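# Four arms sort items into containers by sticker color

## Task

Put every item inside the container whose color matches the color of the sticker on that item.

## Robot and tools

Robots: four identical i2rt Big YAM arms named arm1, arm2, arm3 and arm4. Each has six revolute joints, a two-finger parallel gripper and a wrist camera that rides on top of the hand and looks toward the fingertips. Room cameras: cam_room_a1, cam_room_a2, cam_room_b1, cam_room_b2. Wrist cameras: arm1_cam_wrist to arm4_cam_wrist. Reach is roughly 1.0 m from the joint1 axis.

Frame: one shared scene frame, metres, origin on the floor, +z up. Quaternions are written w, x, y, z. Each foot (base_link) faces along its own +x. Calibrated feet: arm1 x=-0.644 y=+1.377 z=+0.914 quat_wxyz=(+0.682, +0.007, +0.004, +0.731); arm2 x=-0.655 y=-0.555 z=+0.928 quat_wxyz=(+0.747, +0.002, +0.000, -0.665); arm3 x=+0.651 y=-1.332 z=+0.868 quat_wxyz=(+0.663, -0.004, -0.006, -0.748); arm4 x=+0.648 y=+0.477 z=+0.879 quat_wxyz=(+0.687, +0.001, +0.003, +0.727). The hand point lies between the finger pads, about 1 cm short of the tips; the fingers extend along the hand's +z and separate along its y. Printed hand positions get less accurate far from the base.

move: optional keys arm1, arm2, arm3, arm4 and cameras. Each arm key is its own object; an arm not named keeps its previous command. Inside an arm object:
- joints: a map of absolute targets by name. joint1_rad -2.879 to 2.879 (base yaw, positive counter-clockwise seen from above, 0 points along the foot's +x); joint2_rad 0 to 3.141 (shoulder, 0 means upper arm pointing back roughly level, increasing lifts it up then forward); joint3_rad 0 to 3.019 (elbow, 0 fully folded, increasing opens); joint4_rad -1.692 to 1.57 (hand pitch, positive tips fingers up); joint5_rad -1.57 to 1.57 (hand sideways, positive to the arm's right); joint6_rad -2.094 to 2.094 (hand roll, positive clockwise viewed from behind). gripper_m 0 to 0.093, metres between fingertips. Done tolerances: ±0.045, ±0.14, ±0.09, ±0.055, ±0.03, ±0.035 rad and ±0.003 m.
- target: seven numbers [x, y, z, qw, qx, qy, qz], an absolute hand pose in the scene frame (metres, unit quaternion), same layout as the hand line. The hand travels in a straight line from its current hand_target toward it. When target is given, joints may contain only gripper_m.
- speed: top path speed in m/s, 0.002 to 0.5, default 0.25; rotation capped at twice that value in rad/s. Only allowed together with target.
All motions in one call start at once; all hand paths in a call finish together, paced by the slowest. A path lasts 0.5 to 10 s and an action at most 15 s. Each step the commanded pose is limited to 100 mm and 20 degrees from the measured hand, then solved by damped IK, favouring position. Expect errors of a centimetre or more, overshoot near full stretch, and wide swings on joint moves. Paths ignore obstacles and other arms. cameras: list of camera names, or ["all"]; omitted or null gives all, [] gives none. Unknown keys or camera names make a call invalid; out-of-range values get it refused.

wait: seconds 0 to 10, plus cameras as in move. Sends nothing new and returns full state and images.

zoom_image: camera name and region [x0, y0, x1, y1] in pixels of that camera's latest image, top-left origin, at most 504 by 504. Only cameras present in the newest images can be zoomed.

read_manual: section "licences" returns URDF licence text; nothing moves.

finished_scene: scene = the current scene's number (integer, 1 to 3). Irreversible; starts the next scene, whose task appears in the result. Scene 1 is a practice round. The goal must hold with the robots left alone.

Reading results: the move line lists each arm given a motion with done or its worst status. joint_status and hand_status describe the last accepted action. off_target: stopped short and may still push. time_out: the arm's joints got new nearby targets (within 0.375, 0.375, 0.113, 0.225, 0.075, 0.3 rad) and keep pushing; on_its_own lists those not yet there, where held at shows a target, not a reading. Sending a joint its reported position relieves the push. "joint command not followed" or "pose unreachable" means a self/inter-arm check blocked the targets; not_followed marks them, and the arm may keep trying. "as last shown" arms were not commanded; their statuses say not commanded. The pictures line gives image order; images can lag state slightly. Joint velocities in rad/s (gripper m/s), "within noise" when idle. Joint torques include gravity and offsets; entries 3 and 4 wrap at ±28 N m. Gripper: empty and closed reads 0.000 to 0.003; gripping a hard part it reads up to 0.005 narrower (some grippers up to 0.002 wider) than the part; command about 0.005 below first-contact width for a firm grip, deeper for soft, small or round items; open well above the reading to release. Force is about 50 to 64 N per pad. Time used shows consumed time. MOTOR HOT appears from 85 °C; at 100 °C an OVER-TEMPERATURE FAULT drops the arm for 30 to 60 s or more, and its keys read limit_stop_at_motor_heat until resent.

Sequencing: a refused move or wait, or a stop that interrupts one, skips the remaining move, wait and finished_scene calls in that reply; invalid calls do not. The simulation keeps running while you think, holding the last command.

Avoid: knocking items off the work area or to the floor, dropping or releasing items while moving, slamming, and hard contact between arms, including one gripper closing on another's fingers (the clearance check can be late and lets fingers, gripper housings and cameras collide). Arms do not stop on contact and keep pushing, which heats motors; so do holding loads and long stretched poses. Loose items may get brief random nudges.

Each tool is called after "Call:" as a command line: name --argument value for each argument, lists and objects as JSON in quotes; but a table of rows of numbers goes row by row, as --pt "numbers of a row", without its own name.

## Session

Call:
move --arm1 '{"joints": {"joint1_rad": 1.60, "joint2_rad": 1.141, "joint3_rad": 1.12, "joint4_rad": -0.86, "joint5_rad": 0, "joint6_rad": 0}}' --arm2 '{"joints": {"joint1_rad": -1.40, "joint2_rad": 1.141, "joint3_rad": 1.12, "joint4_rad": -0.86, "joint5_rad": 0, "joint6_rad": 0}}' --arm3 '{"joints": {"joint1_rad": 1.691, "joint2_rad": 1.141, "joint3_rad": 1.096, "joint4_rad": -0.89, "joint5_rad": 0, "joint6_rad": 0}}' --arm4 '{"joints": {"joint1_rad": -1.6274, "joint2_rad": 1.141, "joint3_rad": 1.096, "joint4_rad": -0.89, "joint5_rad": 0, "joint6_rad": 0}}'

Scene clock: 1.93 s.
Joint torques (N m): arm1=[-1.85 -7.24 14.69 1.81 0.05 -0.05] | arm2=[0.91 -10.11 13.56 2.32 -0.04 -0.08] | arm3=[1.44 -10.46 10.52 1.37 0.11 -0.1] | arm4=[1.14 -10.81 10.81 1.29 0.03 0.17]
Motor temperatures (°C): arm1=[20 23 28 23 21 21 21] | arm2=[23 24 26 22 22 20 23] | arm3=[24 23 24 23 24 23 23] | arm4=[22 22 25 22 24 21 24]
Heat: arm1: hottest joint3_rad 28 °C; arm2: hottest joint3_rad 26 °C; arm3: hottest joint1_rad 24 °C; arm4: hottest joint3_rad 25 °C.
move: arm1 done; arm2 done; arm3 done; arm4 done
Joint velocities: within noise
arm1.joint_positions: joint1_rad=+1.599 joint2_rad=+1.153 joint3_rad=+1.087 joint4_rad=-0.875 joint5_rad=-0.002 joint6_rad=+0.007 gripper_m=+0.09398
arm1.joint_status: all done
arm1.hand: x=-1.0934 y=+1.3323 z=+1.2009 quat_wxyz=(+0.015, +0.948, +0.044, -0.316) (m; scene frame)
arm1.hand_target: x=-1.1009 y=+1.3316 z=+1.2265 quat_wxyz=(+0.015, +0.937, +0.047, -0.345) (m; scene frame)
arm1.hand_status: not commanded
arm2.joint_positions: joint1_rad=-1.402 joint2_rad=+1.144 joint3_rad=+1.099 joint4_rad=-0.868 joint5_rad=+0.000 joint6_rad=+0.014 gripper_m=+0.09398
arm2.joint_status: all done
arm2.hand: x=-1.0959 y=-0.6849 z=+1.2185 quat_wxyz=(-0.047, -0.938, -0.128, +0.318) (m; scene frame)
arm2.hand_target: x=-1.1009 y=-0.6876 z=+1.2324 quat_wxyz=(-0.047, -0.932, -0.136, +0.334) (m; scene frame)
arm2.hand_status: not commanded
arm3.joint_positions: joint1_rad=+1.686 joint2_rad=+1.154 joint3_rad=+1.087 joint4_rad=-0.896 joint5_rad=-0.002 joint6_rad=+0.006 gripper_m=+0.09399
arm3.joint_status: all done
arm3.hand: x=+1.1027 y=-1.3305 z=+1.1446 quat_wxyz=(-0.300, -0.003, -0.954, +0.006) (m; scene frame)
arm3.hand_target: x=+1.1040 y=-1.3284 z=+1.1559 quat_wxyz=(-0.313, +0.002, -0.950, +0.007) (m; scene frame)
arm3.hand_status: not commanded
arm4.joint_positions: joint1_rad=-1.631 joint2_rad=+1.157 joint3_rad=+1.072 joint4_rad=-0.900 joint5_rad=+0.001 joint6_rad=-0.012 gripper_m=+0.09398
arm4.joint_status: all done
arm4.hand: x=+1.0974 y=+0.4760 z=+1.1443 quat_wxyz=(-0.286, +0.005, -0.958, +0.004) (m; scene frame)
arm4.hand_target: x=+1.1026 y=+0.4778 z=+1.1650 quat_wxyz=(-0.310, +0.001, -0.951, +0.002) (m; scene frame)
arm4.hand_status: not commanded
pictures: arm1_cam_wrist, arm2_cam_wrist, arm3_cam_wrist, arm4_cam_wrist, cam_room_a1, cam_room_a2, cam_room_b1, cam_room_b2
Images, in order (width x height): arm1_cam_wrist 672x504, arm2_cam_wrist 672x504, arm3_cam_wrist 672x504, arm4_cam_wrist 672x504, cam_room_a1 672x504, cam_room_a2 672x504, cam_room_b1 672x504, cam_room_b2 672x504.

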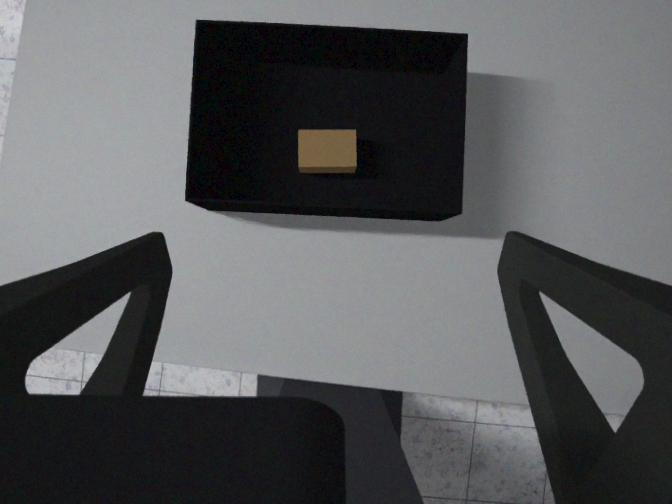

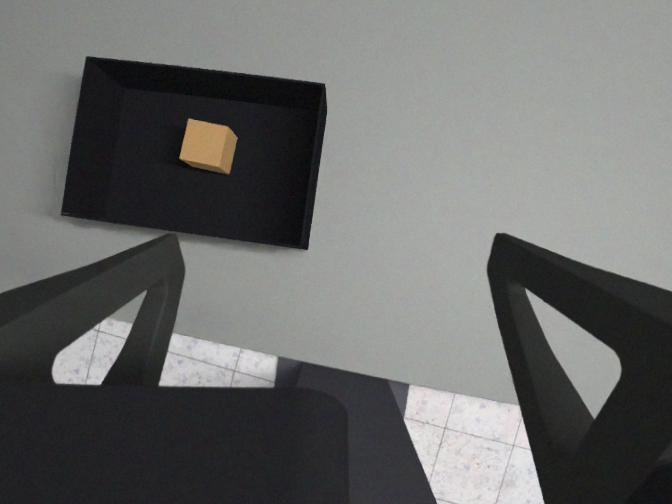

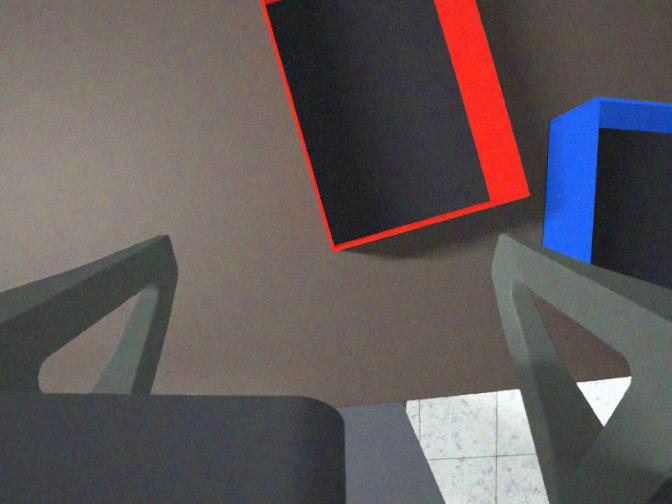

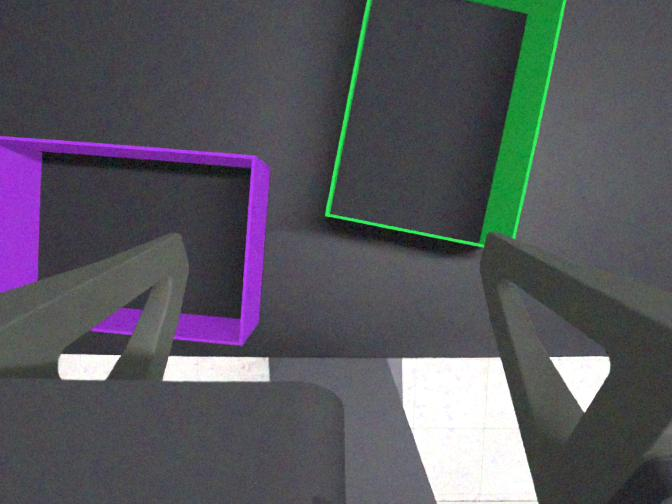

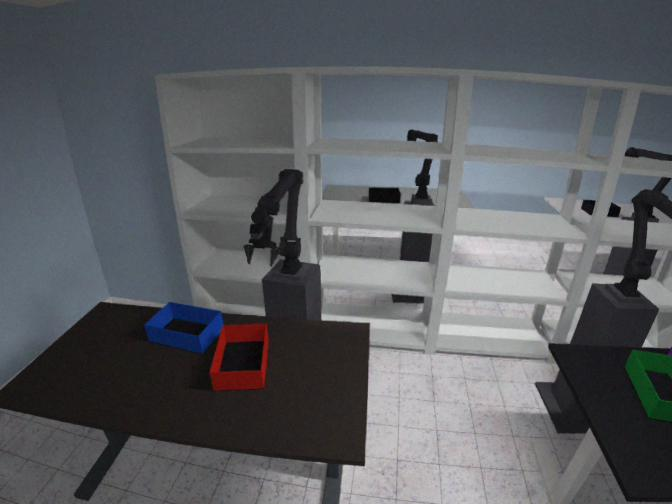

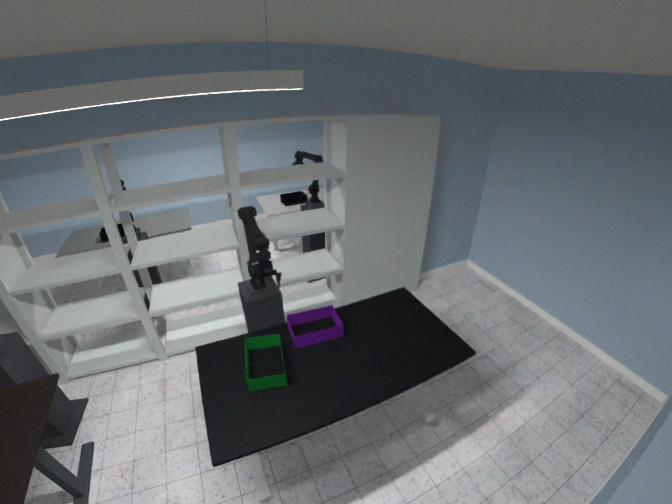

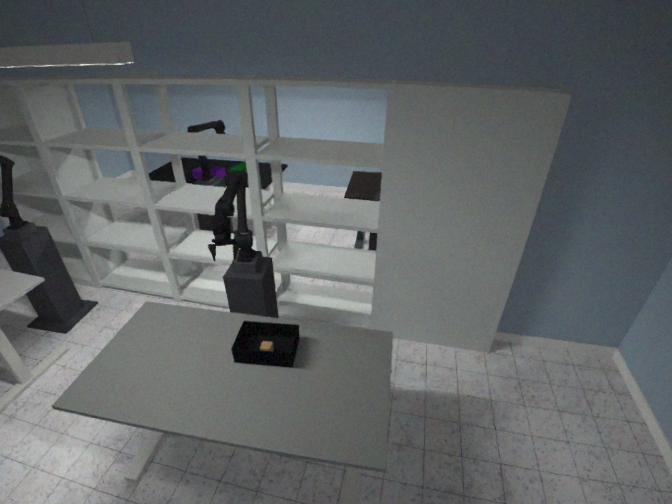

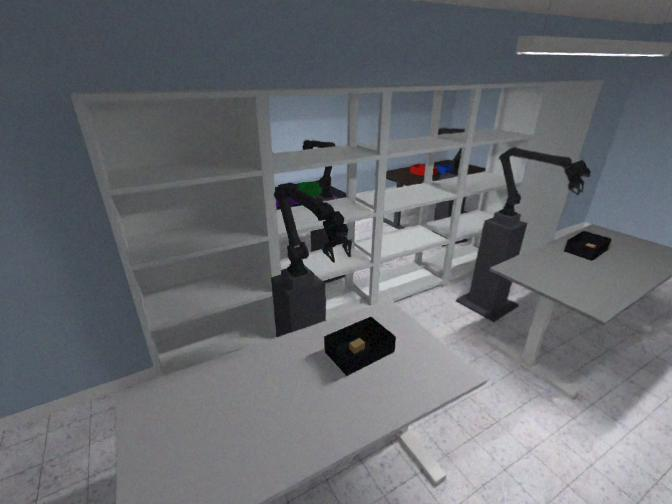

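Call:
zoom_image --camera "cam_room_b2" --region '[320, 310, 400, 370]'

Call:
zoom_image --camera "cam_room_b1" --region '[226, 315, 306, 375]'

Call:
move --arm1 '{"target": [-1.228, 1.309, 0.88, -0.0094, -0.9753, -0.0426, 0.2162], "speed": 0.4}' --arm2 '{"target": [-1.192, -0.892, 0.88, -0.0094, -0.9753, -0.0426, 0.2162], "speed": 0.4}' --cameras '["arm1_cam_wrist", "arm2_cam_wrist"]'

Scaled by 6.300.

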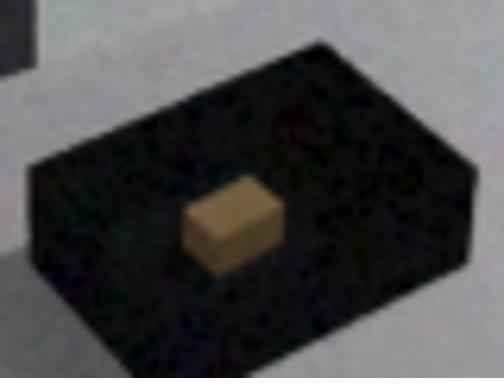

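Scaled by 6.300.

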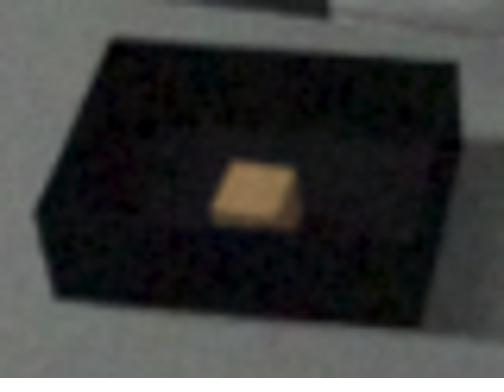

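Scene clock: 11.97 s.
Joint torques (N m): arm1=[-0.73 -14.62 11.67 1.61 0.12 0.15] | arm2=[0.67 -19.49 12.21 1.65 0.37 0.2] | arm3=[1.55 -10.52 10.51 1.43 0.11 -0.11] | arm4=[0.85 -10.7 10.93 1.26 0.03 0.15]
Motor temperatures (°C): arm1=[20 23 30 23 21 21 21] | arm2=[23 24 28 22 22 20 23] | arm3=[24 23 24 23 24 23 23] | arm4=[21 22 28 22 24 21 24]
Heat: arm1: hottest joint3_rad 30 °C; arm2: hottest joint3_rad 28 °C; arm3: hottest joint1_rad 24 °C; arm4: hottest joint3_rad 28 °C.
move: arm1 off_target; arm2 off_target
Joint velocities: within noise
arm1.joint_positions: joint1_rad=+1.611 joint2_rad=+1.950 joint3_rad=+1.087 joint4_rad=-0.355 joint5_rad=+0.008 joint6_rad=+0.024 gripper_m=+0.09398
arm1.joint_status: not commanded
arm1.hand: x=-1.1998 y=+1.3184 z=+0.8585 quat_wxyz=(+0.006, +0.982, +0.041, -0.183) (m; scene frame)
arm1.hand_target: x=-1.2265 y=+1.3090 z=+0.8811 quat_wxyz=(+0.010, +0.975, +0.043, -0.216) (m; scene frame)
arm1.hand_status: off_target (0.037 m and 3.9 deg from the pose sent, 0.349 m and 11.9 deg at the start)
arm2.joint_positions: joint1_rad=-1.068 joint2_rad=+2.039 joint3_rad=+1.272 joint4_rad=-0.457 joint5_rad=+0.211 joint6_rad=+0.475 gripper_m=+0.09398
arm2.joint_status: not commanded
arm2.hand: x=-1.1731 y=-0.8800 z=+0.8708 quat_wxyz=(+0.001, -0.979, -0.053, +0.199) (m; scene frame)
arm2.hand_target: x=-1.1912 y=-0.8914 z=+0.8807 quat_wxyz=(-0.010, -0.975, -0.043, +0.216) (m; scene frame)
arm2.hand_status: off_target (0.024 m and 2.6 deg from the pose sent, 0.408 m and 16.4 deg at the start)
arm3, arm4: as last shown
pictures: arm1_cam_wrist, arm2_cam_wrist
Images, in order (width x height): arm1_cam_wrist 672x504, arm2_cam_wrist 672x504.

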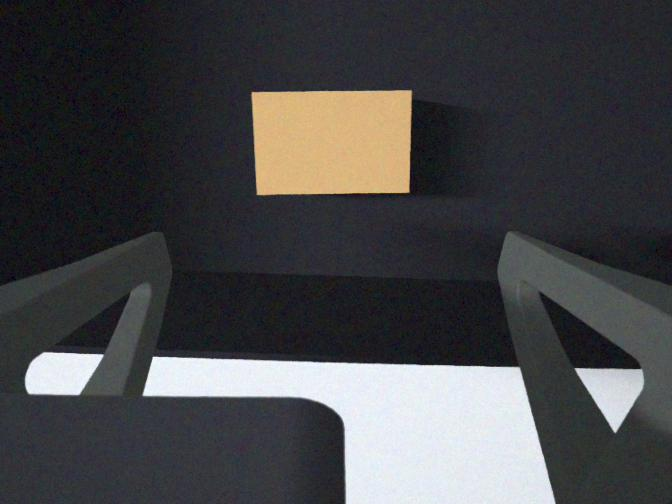

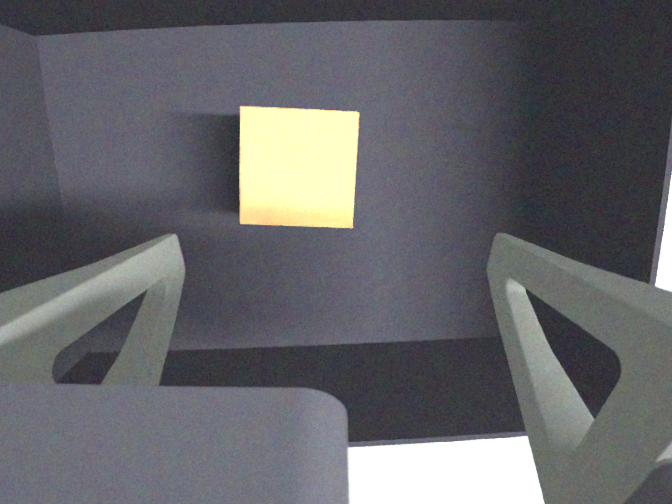

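Call:
move --arm1 '{"target": [-1.267, 1.304, 0.750, -0.0094, -0.9753, -0.0426, 0.2162], "speed": 0.25}' --arm2 '{"target": [-1.220, -0.914, 0.750, -0.0094, -0.9753, -0.0426, 0.2162], "speed": 0.25}' --cameras '["arm1_cam_wrist", "arm2_cam_wrist"]'

Scene clock: 21.67 s.
Joint torques (N m): arm1=[-0.91 -16.79 9.36 1.51 0.07 0.1] | arm2=[0.91 -21.83 10.37 2.06 0.38 0.18] | arm3=[1.55 -10.52 10.52 1.47 0.11 -0.11] | arm4=[1.14 -10.87 10.93 1.28 0.07 0.14]
Motor temperatures (°C): arm1=[20 24 31 23 21 21 21] | arm2=[23 24 29 22 22 20 23] | arm3=[24 24 25 23 24 23 23] | arm4=[21 22 31 22 24 21 24]
Heat: arm1: hottest joint3_rad 31 °C; arm2: hottest joint3_rad 29 °C; arm3: hottest joint3_rad 25 °C; arm4: hottest joint3_rad 31 °C.
move: arm1 off_target; arm2 off_target
Joint velocities: within noise
arm1.joint_positions: joint1_rad=+1.614 joint2_rad=+2.280 joint3_rad=+1.235 joint4_rad=-0.158 joint5_rad=+0.009 joint6_rad=+0.028 gripper_m=+0.09398
arm1.joint_status: not commanded
arm1.hand: x=-1.2429 y=+1.3130 z=+0.7367 quat_wxyz=(+0.007, +0.981, +0.041, -0.190) (m; scene frame)
arm1.hand_target: x=-1.2660 y=+1.3039 z=+0.7509 quat_wxyz=(+0.010, +0.975, +0.043, -0.216) (m; scene frame)
arm1.hand_status: off_target (0.029 m and 3.1 deg from the pose sent, 0.128 m and 3.9 deg at the start)
arm2.joint_positions: joint1_rad=-1.068 joint2_rad=+2.349 joint3_rad=+1.427 joint4_rad=-0.303 joint5_rad=+0.212 joint6_rad=+0.481 gripper_m=+0.09398
arm2.joint_status: not commanded
arm2.hand: x=-1.2041 y=-0.9017 z=+0.7463 quat_wxyz=(+0.001, -0.979, -0.050, +0.199) (m; scene frame)
arm2.hand_target: x=-1.2193 y=-0.9135 z=+0.7507 quat_wxyz=(-0.010, -0.975, -0.043, +0.216) (m; scene frame)
arm2.hand_status: off_target (0.020 m and 2.5 deg from the pose sent, 0.134 m and 2.6 deg at the start)
arm3, arm4: as last shown
pictures: arm1_cam_wrist, arm2_cam_wrist
Images, in order (width x height): arm1_cam_wrist 672x504, arm2_cam_wrist 672x504.

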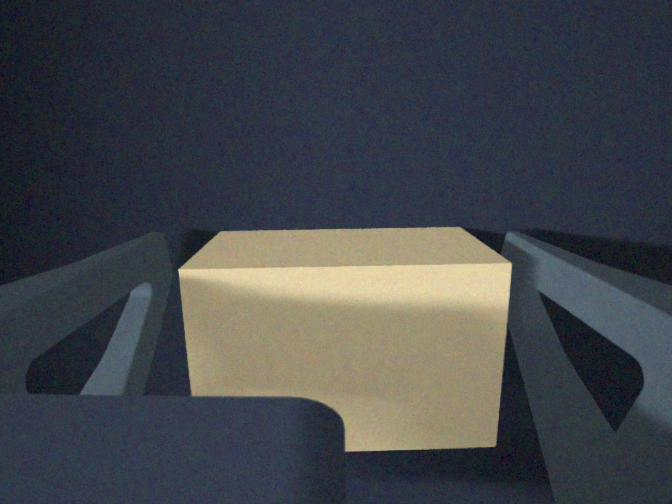

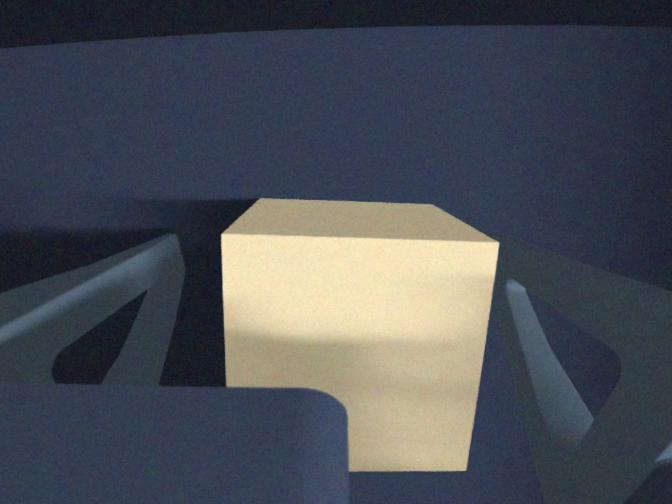

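Call:
move --arm1 '{"joints": {"gripper_m": 0.055}}' --arm2 '{"joints": {"gripper_m": 0.042}}' --cameras '[]'

Call:
move --arm1 '{"target": [-1.20, 1.309, 0.99, -0.0094, -0.9753, -0.0426, 0.2162], "speed": 0.4}' --arm2 '{"target": [-1.17, -0.885, 0.99, -0.0094, -0.9753, -0.0426, 0.2162], "speed": 0.4}' --cameras '[]'

Call:
move --arm1 '{"joints": {"joint4_rad": 0.9}}' --arm2 '{"joints": {"joint4_rad": 0.9}}' --cameras '["cam_room_b1", "cam_room_b2", "arm1_cam_wrist", "arm2_cam_wrist"]'

Call:
zoom_image --camera "cam_room_b2" --region '[300, 230, 420, 320]'

Call:
zoom_image --camera "cam_room_b1" --region '[200, 220, 320, 310]'

Scene clock: 39.27 s.
Joint torques (N m): arm1=[-0.56 -16.85 9.54 1.54 0.1 0.08] | arm2=[0.91 -22.07 10.36 2.03 0.33 0.19] | arm3=[1.44 -10.52 10.54 1.44 0.11 -0.11] | arm4=[0.85 -10.75 10.85 1.29 0.06 0.17]
Motor temperatures (°C): arm1=[20 25 31 23 21 21 21] | arm2=[23 26 30 22 22 20 23] | arm3=[24 24 26 23 24 23 23] | arm4=[21 22 34 22 24 21 24]
Heat: arm1: hottest joint3_rad 31 °C; arm2: hottest joint3_rad 30 °C; arm3: hottest joint3_rad 26 °C; arm4: hottest joint3_rad 34 °C.
move: arm1 off_target; arm2 off_target
Joint velocities: within noise
arm1.joint_positions: joint1_rad=+1.614 joint2_rad=+2.280 joint3_rad=+1.235 joint4_rad=-0.158 joint5_rad=+0.009 joint6_rad=+0.028 gripper_m=+0.06893
arm1.joint_status: gripper_m off_target (ended at +0.06896, target +0.05500)
arm1.hand: x=-1.2430 y=+1.3130 z=+0.7367 quat_wxyz=(+0.007, +0.981, +0.040, -0.190) (m; scene frame)
arm1.hand_target: x=-1.2661 y=+1.3039 z=+0.7509 quat_wxyz=(+0.010, +0.975, +0.043, -0.216) (m; scene frame)
arm1.hand_status: not commanded
arm2.joint_positions: joint1_rad=-1.068 joint2_rad=+2.349 joint3_rad=+1.427 joint4_rad=-0.303 joint5_rad=+0.213 joint6_rad=+0.481 gripper_m=+0.05315
arm2.joint_status: gripper_m off_target (ended at +0.05317, target +0.04200)
arm2.hand: x=-1.2043 y=-0.9016 z=+0.7463 quat_wxyz=(+0.001, -0.979, -0.050, +0.200) (m; scene frame)
arm2.hand_target: x=-1.2193 y=-0.9135 z=+0.7507 quat_wxyz=(-0.010, -0.975, -0.043, +0.216) (m; scene frame)
arm2.hand_status: not commanded
arm3, arm4: as last shown
pictures: none
No camera images: "cameras" was empty.

Scene clock: 40.67 s.
Joint torques (N m): arm1=[-0.73 -10.87 10.19 0.62 0.1 0.13] | arm2=[1.44 -17.14 9.5 1.09 0.33 0.21] | arm3=[1.44 -10.58 10.54 1.43 0.11 -0.1] | arm4=[1.14 -10.7 10.93 1.4 0.05 0.14]
Motor temperatures (°C): arm1=[20 25 31 23 21 21 21] | arm2=[23 26 30 22 22 20 23] | arm3=[24 24 26 23 24 23 23] | arm4=[21 22 34 22 24 21 24]
Heat: arm1: hottest joint3_rad 31 °C; arm2: hottest joint3_rad 30 °C; arm3: hottest joint3_rad 26 °C; arm4: hottest joint3_rad 34 °C.
move: arm1 done; arm2 off_target
Joint velocities: within noise
arm1.joint_positions: joint1_rad=+1.617 joint2_rad=+1.692 joint3_rad=+1.132 joint4_rad=-0.575 joint5_rad=+0.011 joint6_rad=+0.029 gripper_m=+0.06893
arm1.joint_status: not commanded
arm1.hand: x=-1.2014 y=+1.3151 z=+0.9950 quat_wxyz=(+0.009, +0.974, +0.041, -0.223) (m; scene frame)
arm1.hand_target: x=-1.1999 y=+1.3090 z=+0.9900 quat_wxyz=(+0.009, +0.975, +0.043, -0.216) (m; scene frame)
arm1.hand_status: done (0.008 m and 0.9 deg from the pose sent, 0.257 m and 3.1 deg at the start)
arm2.joint_positions: joint1_rad=-1.067 joint2_rad=+1.814 joint3_rad=+1.329 joint4_rad=-0.659 joint5_rad=+0.217 joint6_rad=+0.487 gripper_m=+0.05314
arm2.joint_status: not commanded
arm2.hand: x=-1.1787 y=-0.8842 z=+1.0096 quat_wxyz=(-0.019, -0.971, -0.043, +0.234) (m; scene frame)
arm2.hand_target: x=-1.1698 y=-0.8846 z=+0.9904 quat_wxyz=(-0.009, -0.975, -0.043, +0.216) (m; scene frame)
arm2.hand_status: off_target (0.021 m and 2.4 deg from the pose sent, 0.247 m and 2.4 deg at the start)
arm3, arm4: as last shown
pictures: none
No camera images: "cameras" was empty.

Scene clock: 42.40 s.
Joint torques (N m): arm1=[-1.55 -11.75 10.86 2.44 0.09 0.12] | arm2=[1.49 -18.14 10.22 3.19 0.03 0.17] | arm3=[1.49 -10.52 10.58 1.42 0.11 -0.1] | arm4=[1.14 -10.58 10.86 1.31 0.05 0.16]
Motor temperatures (°C): arm1=[20 25 31 23 21 21 21] | arm2=[23 26 30 22 22 20 23] | arm3=[24 24 26 23 24 23 23] | arm4=[21 22 34 22 24 21 24]
Heat: arm1: hottest joint3_rad 31 °C; arm2: hottest joint3_rad 30 °C; arm3: hottest joint3_rad 26 °C; arm4: hottest joint3_rad 34 °C.
move: arm1 done; arm2 done
Joint velocities: within noise
arm1.joint_positions: joint1_rad=+1.617 joint2_rad=+1.695 joint3_rad=+1.129 joint4_rad=+0.879 joint5_rad=+0.011 joint6_rad=+0.029 gripper_m=+0.06893
arm1.joint_status: all done
arm1.hand: x=-1.3263 y=+1.2994 z=+1.2932 quat_wxyz=(+0.054, +0.582, +0.022, -0.811) (m; scene frame)
arm1.hand_target: x=-1.3262 y=+1.2916 z=+1.2968 quat_wxyz=(+0.062, +0.573, +0.022, -0.817) (m; scene frame)
arm1.hand_status: not commanded
arm2.joint_positions: joint1_rad=-1.066 joint2_rad=+1.816 joint3_rad=+1.327 joint4_rad=+0.876 joint5_rad=+0.217 joint6_rad=+0.487 gripper_m=+0.05314
arm2.joint_status: all done
arm2.hand: x=-1.2801 y=-0.9577 z=+1.3190 quat_wxyz=(-0.382, -0.561, +0.051, +0.733) (m; scene frame)
arm2.hand_target: x=-1.2787 y=-0.9650 z=+1.3042 quat_wxyz=(-0.389, -0.563, +0.054, +0.727) (m; scene frame)
arm2.hand_status: not commanded
arm3, arm4: as last shown
pictures: arm1_cam_wrist, arm2_cam_wrist, cam_room_b1, cam_room_b2
Images, in order (width x height): arm1_cam_wrist 672x504, arm2_cam_wrist 672x504, cam_room_b1 672x504, cam_room_b2 672x504.

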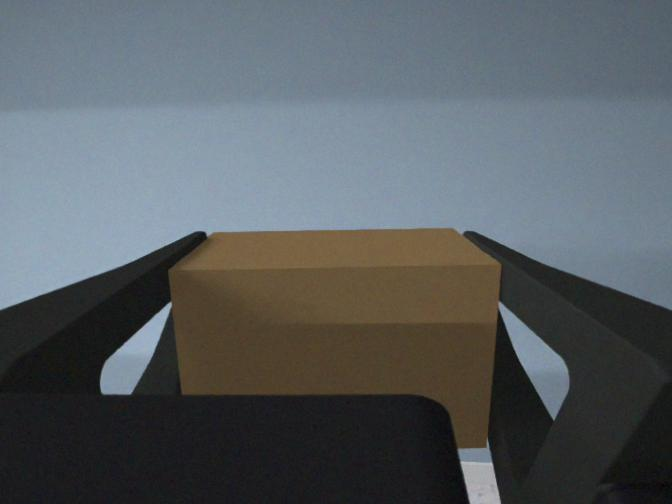

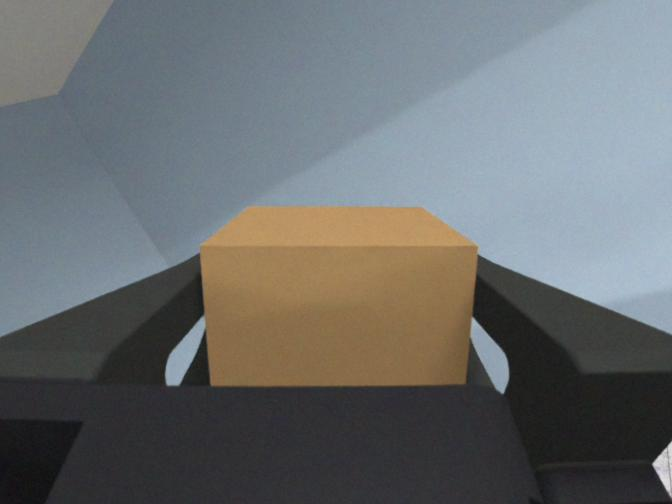

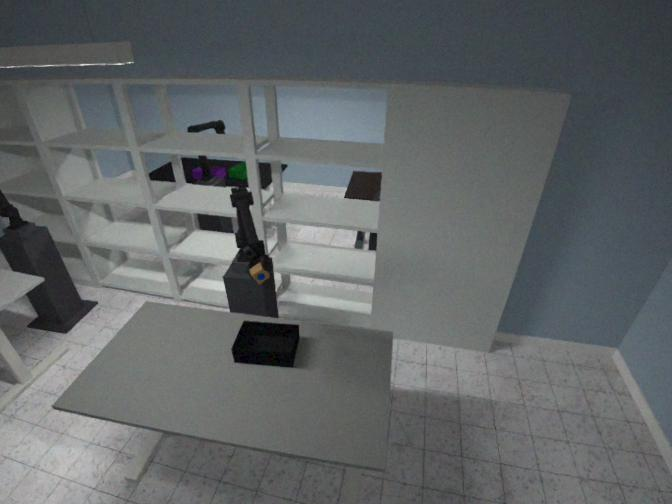

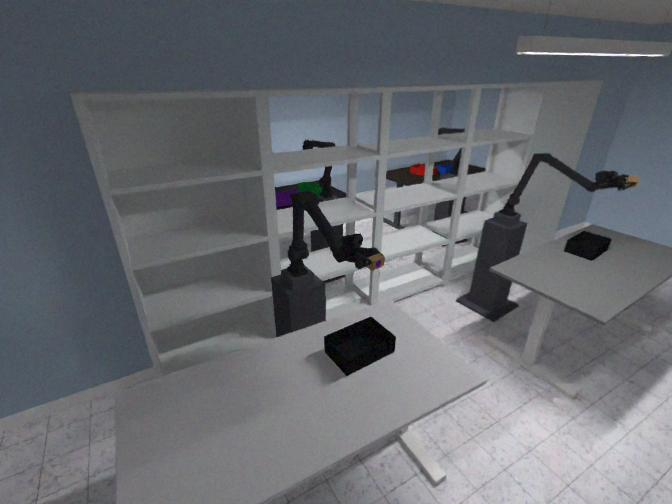

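Scaled by 4.200.

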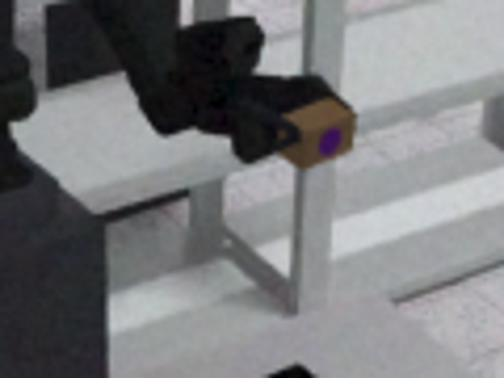

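Scaled by 4.200.

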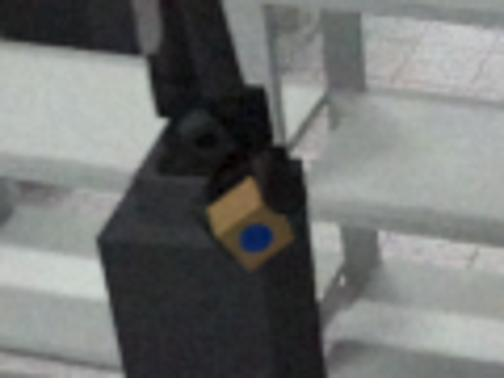

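Call:
move --arm1 '{"joints": {"joint1_rad": -2.247, "joint2_rad": 0.915, "joint3_rad": 0.854, "joint4_rad": -1.073, "joint5_rad": 0, "joint6_rad": 0}}' --arm2 '{"joints": {"joint2_rad": 0.915, "joint3_rad": 0.854, "joint4_rad": -1.073, "joint5_rad": 0, "joint6_rad": 0}}' --arm3 '{"joints": {"joint1_rad": -1.988, "joint2_rad": 0.916, "joint3_rad": 0.946, "joint4_rad": -1.077, "joint5_rad": 0, "joint6_rad": 0}}' --arm4 '{"joints": {"joint1_rad": 0.906, "joint2_rad": 0.916, "joint3_rad": 0.946, "joint4_rad": -1.077, "joint5_rad": 0, "joint6_rad": 0}}' --cameras '[]'

Call:
move --arm1 '{"target": [0.010, 0.921, 1.12, 0.2065, 0.2919, 0.9316, -0.0647], "speed": 0.4}' --arm2 '{"joints": {"joint1_rad": 0.920}}' --cameras '[]'

Call:
move --arm1 '{"target": [0.010, 0.921, 1.001, 0.2065, 0.2919, 0.9316, -0.0647], "speed": 0.12}' --arm2 '{"target": [0.003, -0.945, 1.12, 0.2087, 0.2576, 0.9417, -0.0571], "speed": 0.4}' --cameras '["arm1_cam_wrist", "arm2_cam_wrist"]'

Call:
move --arm2 '{"target": [0.003, -0.945, 0.986, 0.2087, 0.2576, 0.9417, -0.0571], "speed": 0.12}' --cameras '["arm1_cam_wrist", "arm2_cam_wrist"]'

Scene clock: 61.97 s.
Joint torques (N m): arm1=[-2.37 -3.02 11.99 0.7 -0.01 -0.04] | arm2=[1.32 -5.95 10.97 1.14 -0.18 -0.08] | arm3=[0.85 -5.83 9.66 0.66 -0.07 -0.11] | arm4=[0.97 -5.01 9.83 0.46 0.12 0.11]
Motor temperatures (°C): arm1=[20 25 31 23 21 21 22] | arm2=[23 26 30 22 22 20 24] | arm3=[24 24 27 23 24 23 23] | arm4=[21 22 36 22 24 21 24]
Heat: arm1: hottest joint3_rad 31 °C; arm2: hottest joint3_rad 30 °C; arm3: hottest joint3_rad 27 °C; arm4: hottest joint3_rad 36 °C.
move: arm1 done; arm2 done; arm3 done; arm4 done
Joint velocities: within noise
arm1.joint_positions: joint1_rad=-2.243 joint2_rad=+0.923 joint3_rad=+0.846 joint4_rad=-1.065 joint5_rad=+0.002 joint6_rad=+0.007 gripper_m=+0.06905
arm1.joint_status: all done
arm1.hand: x=-0.3686 y=+1.1884 z=+1.1296 quat_wxyz=(-0.195, -0.294, -0.934, +0.065) (m; scene frame)
arm1.hand_target: x=-0.3696 y=+1.1880 z=+1.1352 quat_wxyz=(-0.199, -0.292, -0.933, +0.066) (m; scene frame)
arm1.hand_status: not commanded
arm2.joint_positions: joint1_rad=-1.064 joint2_rad=+0.916 joint3_rad=+0.860 joint4_rad=-1.061 joint5_rad=+0.004 joint6_rad=+0.014 gripper_m=+0.05315
arm2.joint_status: all done
arm2.hand: x=-0.9272 y=-0.7504 z=+1.1567 quat_wxyz=(-0.068, -0.930, -0.292, +0.213) (m; scene frame)
arm2.hand_target: x=-0.9221 y=-0.7502 z=+1.1530 quat_wxyz=(-0.066, -0.928, -0.303, +0.205) (m; scene frame)
arm2.hand_status: not commanded
arm3.joint_positions: joint1_rad=-1.980 joint2_rad=+0.921 joint3_rad=+0.947 joint4_rad=-1.070 joint5_rad=+0.002 joint6_rad=+0.005 gripper_m=+0.09402
arm3.joint_status: all done
arm3.hand: x=+0.3471 y=-1.1492 z=+1.1350 quat_wxyz=(+0.062, -0.932, +0.257, +0.249) (m; scene frame)
arm3.hand_target: x=+0.3504 y=-1.1482 z=+1.1355 quat_wxyz=(+0.063, -0.932, +0.258, +0.247) (m; scene frame)
arm3.hand_status: not commanded
arm4.joint_positions: joint1_rad=+0.905 joint2_rad=+0.911 joint3_rad=+0.938 joint4_rad=-1.065 joint5_rad=-0.001 joint6_rad=-0.011 gripper_m=+0.09402
arm4.joint_status: all done
arm4.hand: x=+0.3622 y=+0.6789 z=+1.1499 quat_wxyz=(-0.078, +0.921, -0.285, -0.253) (m; scene frame)
arm4.hand_target: x=+0.3624 y=+0.6787 z=+1.1505 quat_wxyz=(-0.075, +0.921, -0.290, -0.249) (m; scene frame)
arm4.hand_status: not commanded
pictures: none
No camera images: "cameras" was empty.

Scene clock: 64.20 s.
Joint torques (N m): arm1=[-2.84 -20.19 17.42 0.69 -0.1 -0.04] | arm2=[0.85 -5.89 10.97 1.17 0.06 -0.06] | arm3=[0.79 -5.89 9.68 0.69 -0.07 -0.1] | arm4=[0.73 -4.66 9.8 0.5 0.14 0.15]
Motor temperatures (°C): arm1=[20 25 32 23 21 21 22] | arm2=[23 26 31 22 22 20 24] | arm3=[24 24 27 23 24 23 23] | arm4=[21 22 36 22 24 21 24]
Heat: arm1: hottest joint3_rad 32 °C; arm2: hottest joint3_rad 31 °C; arm3: hottest joint3_rad 27 °C; arm4: hottest joint3_rad 36 °C.
move: arm1 off_target; arm2 done
Joint velocities: within noise
arm1.joint_positions: joint1_rad=-2.243 joint2_rad=+2.220 joint3_rad=+2.285 joint4_rad=-1.238 joint5_rad=-0.006 joint6_rad=+0.006 gripper_m=+0.06905
arm1.joint_status: not commanded
arm1.hand: x=+0.0027 y=+0.9338 z=+1.0920 quat_wxyz=(-0.182, -0.293, -0.937, +0.056) (m; scene frame)
arm1.hand_target: x=+0.0085 y=+0.9221 z=+1.1199 quat_wxyz=(-0.207, -0.292, -0.931, +0.065) (m; scene frame)
arm1.hand_status: off_target (0.032 m and 3.0 deg from the pose sent, 0.464 m and 1.3 deg at the start)
arm2.joint_positions: joint1_rad=+0.918 joint2_rad=+0.916 joint3_rad=+0.860 joint4_rad=-1.061 joint5_rad=-0.001 joint6_rad=+0.013 gripper_m=+0.05318
arm2.joint_status: all done
arm2.hand: x=-0.3683 y=-0.7267 z=+1.1578 quat_wxyz=(-0.218, -0.264, -0.938, +0.056) (m; scene frame)
arm2.hand_target: x=-0.3717 y=-0.7242 z=+1.1541 quat_wxyz=(-0.209, -0.258, -0.942, +0.055) (m; scene frame)
arm2.hand_status: not commanded
arm3, arm4: as last shown
pictures: none
No camera images: "cameras" was empty.

Scene clock: 66.27 s.
Joint torques (N m): arm1=[-2.37 -19.6 11.54 1.54 -0.06 -0.05] | arm2=[1.14 -23.3 16.9 1.09 0.16 -0.05] | arm3=[0.73 -5.89 9.69 0.72 -0.07 -0.1] | arm4=[0.79 -4.25 9.66 0.35 0.14 0.12]
Motor temperatures (°C): arm1=[20 25 32 23 21 21 22] | arm2=[23 26 31 22 22 20 24] | arm3=[24 24 27 23 24 23 23] | arm4=[21 22 36 22 24 21 24]
Heat: arm1: hottest joint3_rad 32 °C; arm2: hottest joint3_rad 31 °C; arm3: hottest joint3_rad 27 °C; arm4: hottest joint3_rad 36 °C.
move: arm1 off_target; arm2 off_target
Joint velocities: within noise
arm1.joint_positions: joint1_rad=-2.243 joint2_rad=+2.233 joint3_rad=+2.077 joint4_rad=-0.968 joint5_rad=-0.006 joint6_rad=+0.006 gripper_m=+0.06905
arm1.joint_status: not commanded
arm1.hand: x=+0.0100 y=+0.9281 z=+1.0091 quat_wxyz=(-0.205, -0.292, -0.932, +0.064) (m; scene frame)
arm1.hand_target: x=+0.0098 y=+0.9212 z=+1.0012 quat_wxyz=(-0.207, -0.292, -0.932, +0.065) (m; scene frame)
arm1.hand_status: off_target (0.011 m and 0.2 deg from the pose sent, 0.092 m and 3.0 deg at the start)
arm2.joint_positions: joint1_rad=+0.918 joint2_rad=+2.099 joint3_rad=+2.044 joint4_rad=-1.111 joint5_rad=+0.000 joint6_rad=+0.013 gripper_m=+0.05318
arm2.joint_status: not commanded
arm2.hand: x=-0.0111 y=-0.9388 z=+1.1043 quat_wxyz=(-0.194, -0.266, -0.943, +0.050) (m; scene frame)
arm2.hand_target: x=+0.0019 y=-0.9443 z=+1.1199 quat_wxyz=(-0.209, -0.258, -0.942, +0.057) (m; scene frame)
arm2.hand_status: off_target (0.022 m and 2.0 deg from the pose sent, 0.432 m and 1.4 deg at the start)
arm3, arm4: as last shown
pictures: arm1_cam_wrist, arm2_cam_wrist
Images, in order (width x height): arm1_cam_wrist 672x504, arm2_cam_wrist 672x504.

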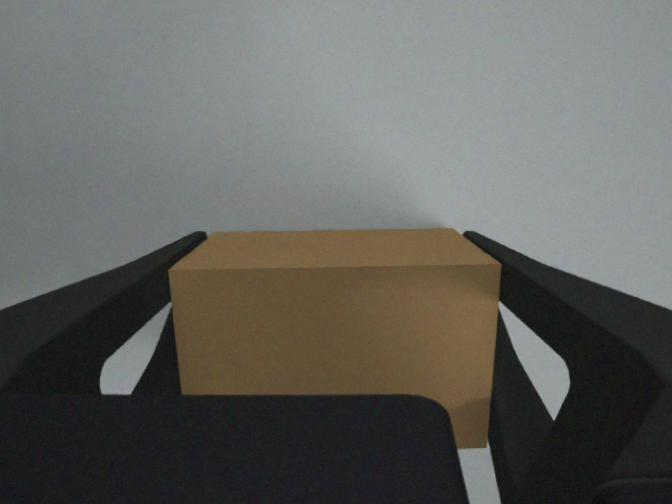

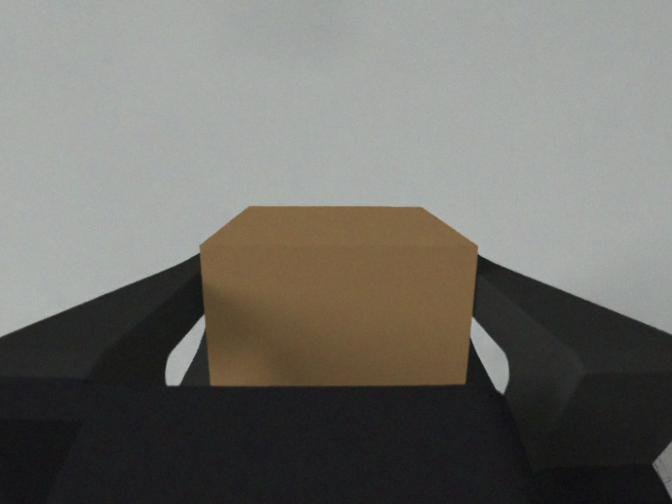

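Scene clock: 68.03 s.
Joint torques (N m): arm1=[-2.32 -19.66 11.48 1.69 -0.08 -0.03] | arm2=[0.97 -21.71 10.25 2.32 0.03 -0.06] | arm3=[0.67 -5.83 9.61 0.7 -0.07 -0.09] | arm4=[1.26 -4.72 9.74 0.4 0.11 0.16]
Motor temperatures (°C): arm1=[20 25 32 23 21 21 22] | arm2=[23 26 31 22 22 20 24] | arm3=[24 24 27 23 24 23 23] | arm4=[21 22 36 22 24 21 24]
Heat: arm1: hottest joint3_rad 32 °C; arm2: hottest joint3_rad 31 °C; arm3: hottest joint3_rad 27 °C; arm4: hottest joint3_rad 36 °C.
move: arm2 off_target
Joint velocities: within noise
arm1, arm3, arm4: as last shown
arm2.joint_positions: joint1_rad=+0.918 joint2_rad=+2.150 joint3_rad=+1.884 joint4_rad=-0.836 joint5_rad=+0.003 joint6_rad=+0.011 gripper_m=+0.05318
arm2.joint_status: not commanded
arm2.hand: x=+0.0027 y=-0.9471 z=+1.0185 quat_wxyz=(-0.225, -0.263, -0.936, +0.060) (m; scene frame)
arm2.hand_target: x=+0.0018 y=-0.9444 z=+0.9865 quat_wxyz=(-0.209, -0.258, -0.942, +0.057) (m; scene frame)
arm2.hand_status: off_target (0.033 m and 2.1 deg from the pose sent, 0.119 m and 2.0 deg at the start)
pictures: arm1_cam_wrist, arm2_cam_wrist
Images, in order (width x height): arm1_cam_wrist 672x504, arm2_cam_wrist 672x504.

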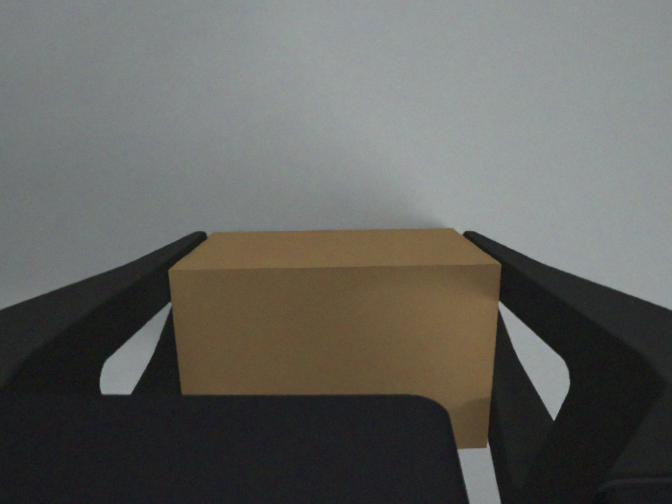

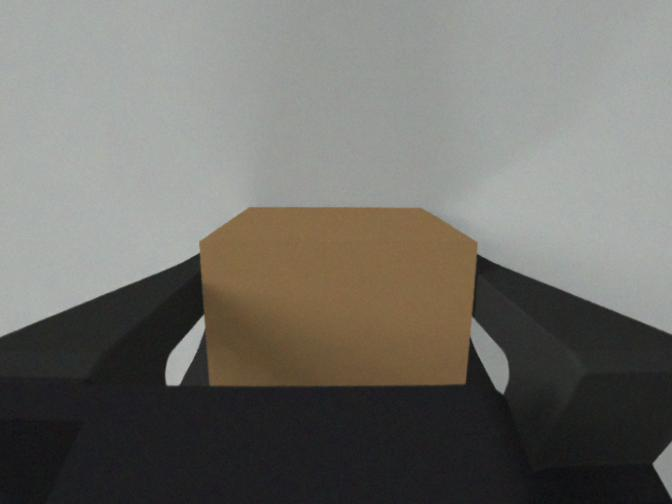

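Call:
move --arm1 '{"joints": {"gripper_m": 0.093}}' --arm2 '{"joints": {"gripper_m": 0.085}}' --cameras '[]'

Call:
move --arm1 '{"target": [-0.045, 0.961, 1.14, 0.2065, 0.2919, 0.9316, -0.0647], "speed": 0.3}' --arm2 '{"target": [-0.052, -0.912, 1.14, 0.2087, 0.2576, 0.9417, -0.0571], "speed": 0.3}' --cameras '[]'

Call:
move --arm1 '{"target": [-0.35, 1.173, 1.14, 0.2065, 0.2919, 0.9316, -0.0647], "speed": 0.4}' --arm2 '{"target": [-0.35, -0.736, 1.14, 0.2087, 0.2576, 0.9417, -0.0571], "speed": 0.4}' --arm3 '{"target": [-0.0045, -0.9615, 1.11, 0.0687, -0.9312, 0.2565, 0.2495], "speed": 0.4}' --arm4 '{"target": [0.0275, 0.940, 1.10, 0.0774, -0.9217, 0.2888, 0.2470], "speed": 0.4}' --cameras '["arm3_cam_wrist", "arm4_cam_wrist"]'

Scene clock: 75.33 s.
Joint torques (N m): arm1=[-2.08 -19.78 11.34 1.77 -0.05 -0.03] | arm2=[1.03 -21.66 10.24 2.29 0.03 -0.06] | arm3=[0.79 -5.95 9.69 0.68 -0.07 -0.1] | arm4=[0.97 -4.89 9.61 0.43 0.14 0.15]
Motor temperatures (°C): arm1=[20 26 32 23 21 21 22] | arm2=[23 26 31 22 22 20 24] | arm3=[24 24 27 23 24 23 23] | arm4=[21 22 36 22 24 21 24]
Heat: arm1: hottest joint3_rad 32 °C; arm2: hottest joint3_rad 31 °C; arm3: hottest joint3_rad 27 °C; arm4: hottest joint3_rad 36 °C.
move: arm1 done; arm2 done
Joint velocities: within noise
arm1.joint_positions: joint1_rad=-2.243 joint2_rad=+2.233 joint3_rad=+2.077 joint4_rad=-0.968 joint5_rad=-0.006 joint6_rad=+0.006 gripper_m=+0.09296
arm1.joint_status: all done
arm1.hand: x=+0.0100 y=+0.9281 z=+1.0091 quat_wxyz=(-0.205, -0.292, -0.932, +0.064) (m; scene frame)
arm1.hand_target: x=+0.0098 y=+0.9212 z=+1.0012 quat_wxyz=(-0.207, -0.292, -0.932, +0.065) (m; scene frame)
arm1.hand_status: not commanded
arm2.joint_positions: joint1_rad=+0.918 joint2_rad=+2.150 joint3_rad=+1.884 joint4_rad=-0.835 joint5_rad=+0.003 joint6_rad=+0.011 gripper_m=+0.08492
arm2.joint_status: all done
arm2.hand: x=+0.0028 y=-0.9471 z=+1.0183 quat_wxyz=(-0.225, -0.263, -0.936, +0.060) (m; scene frame)
arm2.hand_target: x=+0.0018 y=-0.9445 z=+0.9866 quat_wxyz=(-0.209, -0.258, -0.942, +0.057) (m; scene frame)
arm2.hand_status: not commanded
arm3, arm4: as last shown
pictures: none
No camera images: "cameras" was empty.

Scene clock: 76.67 s.
Joint torques (N m): arm1=[-2.55 -17.55 12.41 0.7 -0.03 0] | arm2=[1.08 -19.66 12.38 1.13 0.07 -0.03] | arm3=[0.67 -6.01 9.68 0.68 -0.07 -0.11] | arm4=[0.73 -4.48 9.69 0.36 0.13 0.13]
Motor temperatures (°C): arm1=[20 26 32 23 21 21 22] | arm2=[23 26 31 22 22 20 24] | arm3=[24 24 27 23 24 23 23] | arm4=[21 22 36 22 24 21 24]
Heat: arm1: hottest joint3_rad 32 °C; arm2: hottest joint3_rad 31 °C; arm3: hottest joint3_rad 27 °C; arm4: hottest joint3_rad 36 °C.
move: arm1 done; arm2 off_target
Joint velocities: within noise
arm1.joint_positions: joint1_rad=-2.243 joint2_rad=+1.974 joint3_rad=+1.996 joint4_rad=-1.132 joint5_rad=-0.006 joint6_rad=+0.007 gripper_m=+0.09296
arm1.joint_status: not commanded
arm1.hand: x=-0.0436 y=+0.9662 z=+1.1439 quat_wxyz=(-0.211, -0.292, -0.930, +0.065) (m; scene frame)
arm1.hand_target: x=-0.0450 y=+0.9611 z=+1.1401 quat_wxyz=(-0.207, -0.292, -0.932, +0.065) (m; scene frame)
arm1.hand_status: done (0.007 m and 0.6 deg from the pose sent, 0.146 m and 0.2 deg at the start)
arm2.joint_positions: joint1_rad=+0.918 joint2_rad=+1.894 joint3_rad=+1.837 joint4_rad=-1.047 joint5_rad=+0.003 joint6_rad=+0.011 gripper_m=+0.08493
arm2.joint_status: not commanded
arm2.hand: x=-0.0554 y=-0.9132 z=+1.1548 quat_wxyz=(-0.223, -0.263, -0.937, +0.059) (m; scene frame)
arm2.hand_target: x=-0.0523 y=-0.9119 z=+1.1400 quat_wxyz=(-0.209, -0.258, -0.942, +0.057) (m; scene frame)
arm2.hand_status: off_target (0.015 m and 1.9 deg from the pose sent, 0.138 m and 2.1 deg at the start)
arm3, arm4: as last shown
pictures: none
No camera images: "cameras" was empty.

Scene clock: 78.70 s.
Joint torques (N m): arm1=[-2.32 -2.73 11.66 0.87 -0.06 -0.04] | arm2=[1.26 -6.12 10.59 1.17 0.11 -0.01] | arm3=[2.49 -24.06 14.28 0.58 0.13 0.02] | arm4=[-0.15 -24.59 13.04 0.28 -0.04 -0.05]
Motor temperatures (°C): arm1=[20 26 32 23 21 21 22] | arm2=[23 26 31 22 22 20 24] | arm3=[24 24 28 23 24 23 23] | arm4=[21 22 37 22 24 21 24]
Heat: arm1: hottest joint3_rad 32 °C; arm2: hottest joint3_rad 31 °C; arm3: hottest joint3_rad 28 °C; arm4: hottest joint3_rad 37 °C.
move: arm1 done; arm2 off_target; arm3 off_target; arm4 off_target
Joint velocities: within noise
arm1.joint_positions: joint1_rad=-2.243 joint2_rad=+0.970 joint3_rad=+0.894 joint4_rad=-1.033 joint5_rad=-0.008 joint6_rad=+0.004 gripper_m=+0.09296
arm1.joint_status: not commanded
arm1.hand: x=-0.3481 y=+1.1764 z=+1.1411 quat_wxyz=(-0.212, -0.290, -0.931, +0.065) (m; scene frame)
arm1.hand_target: x=-0.3500 y=+1.1731 z=+1.1399 quat_wxyz=(-0.206, -0.292, -0.932, +0.065) (m; scene frame)
arm1.hand_status: done (0.004 m and 0.7 deg from the pose sent, 0.370 m and 0.6 deg at the start)
arm2.joint_positions: joint1_rad=+0.918 joint2_rad=+0.984 joint3_rad=+0.873 joint4_rad=-0.991 joint5_rad=+0.003 joint6_rad=+0.011 gripper_m=+0.08493
arm2.joint_status: not commanded
arm2.hand: x=-0.3469 y=-0.7402 z=+1.1497 quat_wxyz=(-0.224, -0.263, -0.936, +0.060) (m; scene frame)
arm2.hand_target: x=-0.3501 y=-0.7361 z=+1.1402 quat_wxyz=(-0.209, -0.258, -0.942, +0.057) (m; scene frame)
arm2.hand_status: off_target (0.011 m and 2.0 deg from the pose sent, 0.344 m and 1.9 deg at the start)
arm3.joint_positions: joint1_rad=-1.968 joint2_rad=+2.004 joint3_rad=+1.988 joint4_rad=-1.069 joint5_rad=+0.024 joint6_rad=+0.016 gripper_m=+0.09402
arm3.joint_status: not commanded
arm3.hand: x=+0.0107 y=-0.9585 z=+1.0837 quat_wxyz=(+0.065, -0.936, +0.261, +0.228) (m; scene frame)
arm3.hand_target: x=-0.0032 y=-0.9622 z=+1.1100 quat_wxyz=(+0.069, -0.931, +0.256, +0.250) (m; scene frame)
arm3.hand_status: off_target (0.031 m and 2.6 deg from the pose sent, 0.399 m and 0.7 deg at the start)
arm4.joint_positions: joint1_rad=+0.880 joint2_rad=+2.078 joint3_rad=+2.053 joint4_rad=-1.054 joint5_rad=-0.008 joint6_rad=-0.019 gripper_m=+0.09402
arm4.joint_status: not commanded
arm4.hand: x=+0.0334 y=+0.9293 z=+1.0830 quat_wxyz=(-0.072, +0.924, -0.293, -0.234) (m; scene frame)
arm4.hand_target: x=+0.0284 y=+0.9396 z=+1.1000 quat_wxyz=(-0.078, +0.921, -0.289, -0.248) (m; scene frame)
arm4.hand_status: off_target (0.021 m and 1.7 deg from the pose sent, 0.427 m and 0.8 deg at the start)
pictures: arm3_cam_wrist, arm4_cam_wrist
Images, in order (width x height): arm3_cam_wrist 672x504, arm4_cam_wrist 672x504.

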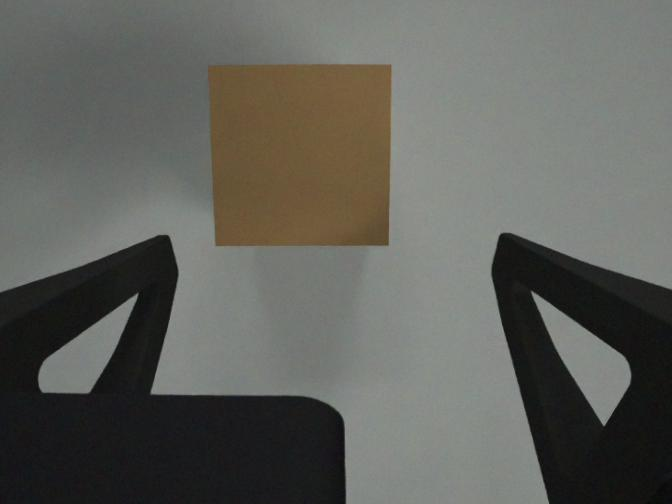

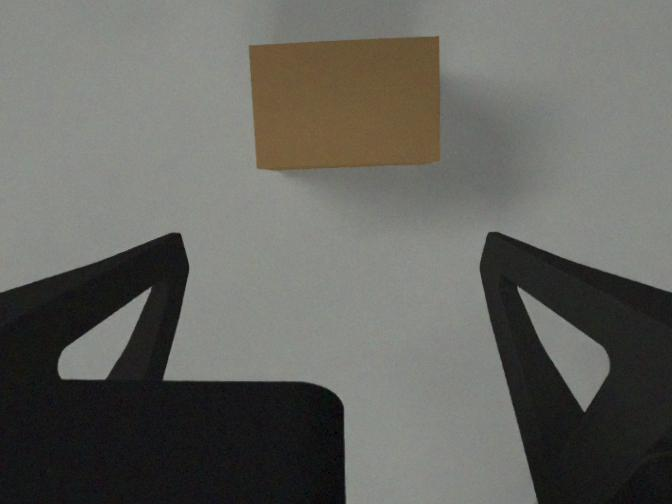

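Call:
move --arm3 '{"target": [-0.0375,-0.9545,1.028,0.0687,-0.9312,0.2565,0.2495], "speed": 0.25}' --arm4 '{"target": [-0.0135,0.974,0.992,0.0774,-0.9217,0.2888,0.2470], "speed": 0.25}' --cameras '["arm3_cam_wrist","arm4_cam_wrist"]'

Scene clock: 101.83 s.
Joint torques (N m): arm1=[-2.55 -2.02 11.92 0.73 -0.01 -0.05] | arm2=[1.38 -6.12 10.56 1.14 0.12 -0.02] | arm3=[2.43 -23.77 12.29 1.37 0.09 0] | arm4=[0.15 -23.59 11.64 1.02 0 -0.04]
Motor temperatures (°C): arm1=[20 25 32 23 21 21 22] | arm2=[23 26 31 22 22 20 23] | arm3=[24 26 30 23 24 23 23] | arm4=[21 24 40 22 24 21 24]
Heat: arm1: hottest joint3_rad 32 °C; arm2: hottest joint3_rad 31 °C; arm3: hottest joint3_rad 30 °C; arm4: hottest joint3_rad 40 °C.
move: arm3 off_target; arm4 off_target
Joint velocities: within noise
arm1, arm2: as last shown
arm3.joint_positions: joint1_rad=-1.952 joint2_rad=+2.107 joint3_rad=+1.990 joint4_rad=-0.948 joint5_rad=+0.032 joint6_rad=+0.030 gripper_m=+0.09398
arm3.joint_status: not commanded
arm3.hand: x=-0.0233 y=-0.9529 z=+1.0233 quat_wxyz=(+0.067, -0.934, +0.260, +0.237) (m; scene frame)
arm3.hand_target: x=-0.0370 y=-0.9549 z=+1.0282 quat_wxyz=(+0.069, -0.931, +0.256, +0.250) (m; scene frame)
arm3.hand_status: off_target (0.015 m and 1.5 deg from the pose sent, 0.074 m and 2.6 deg at the start)
arm4.joint_positions: joint1_rad=+0.878 joint2_rad=+2.245 joint3_rad=+2.140 joint4_rad=-0.937 joint5_rad=-0.013 joint6_rad=-0.026 gripper_m=+0.09394
arm4.joint_status: not commanded
arm4.hand: x=-0.0084 y=+0.9605 z=+1.0122 quat_wxyz=(-0.077, +0.921, -0.289, -0.251) (m; scene frame)
arm4.hand_target: x=-0.0122 y=+0.9732 z=+0.9922 quat_wxyz=(-0.077, +0.922, -0.289, -0.248) (m; scene frame)
arm4.hand_status: off_target (0.025 m and 0.5 deg from the pose sent, 0.112 m and 1.7 deg at the start)
pictures: arm3_cam_wrist, arm4_cam_wrist
Images, in order (width x height): arm3_cam_wrist 672x504, arm4_cam_wrist 672x504.

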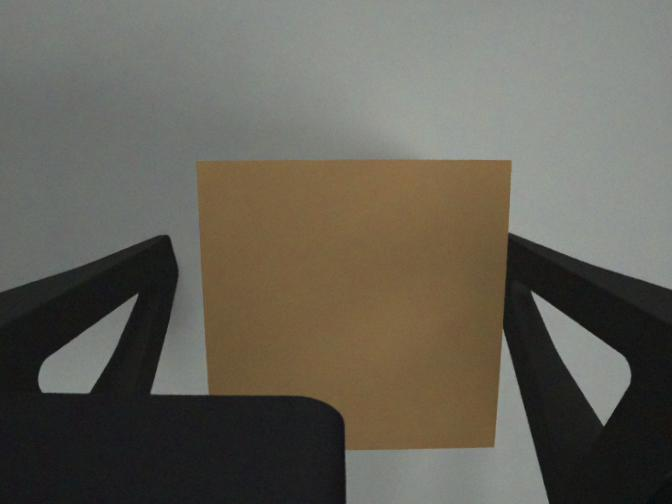

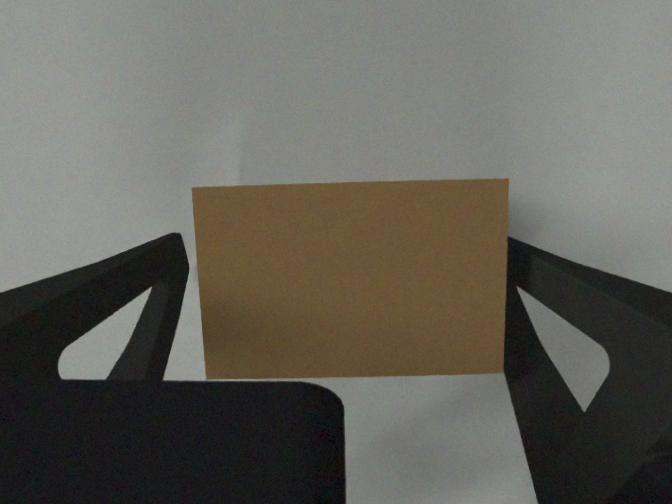

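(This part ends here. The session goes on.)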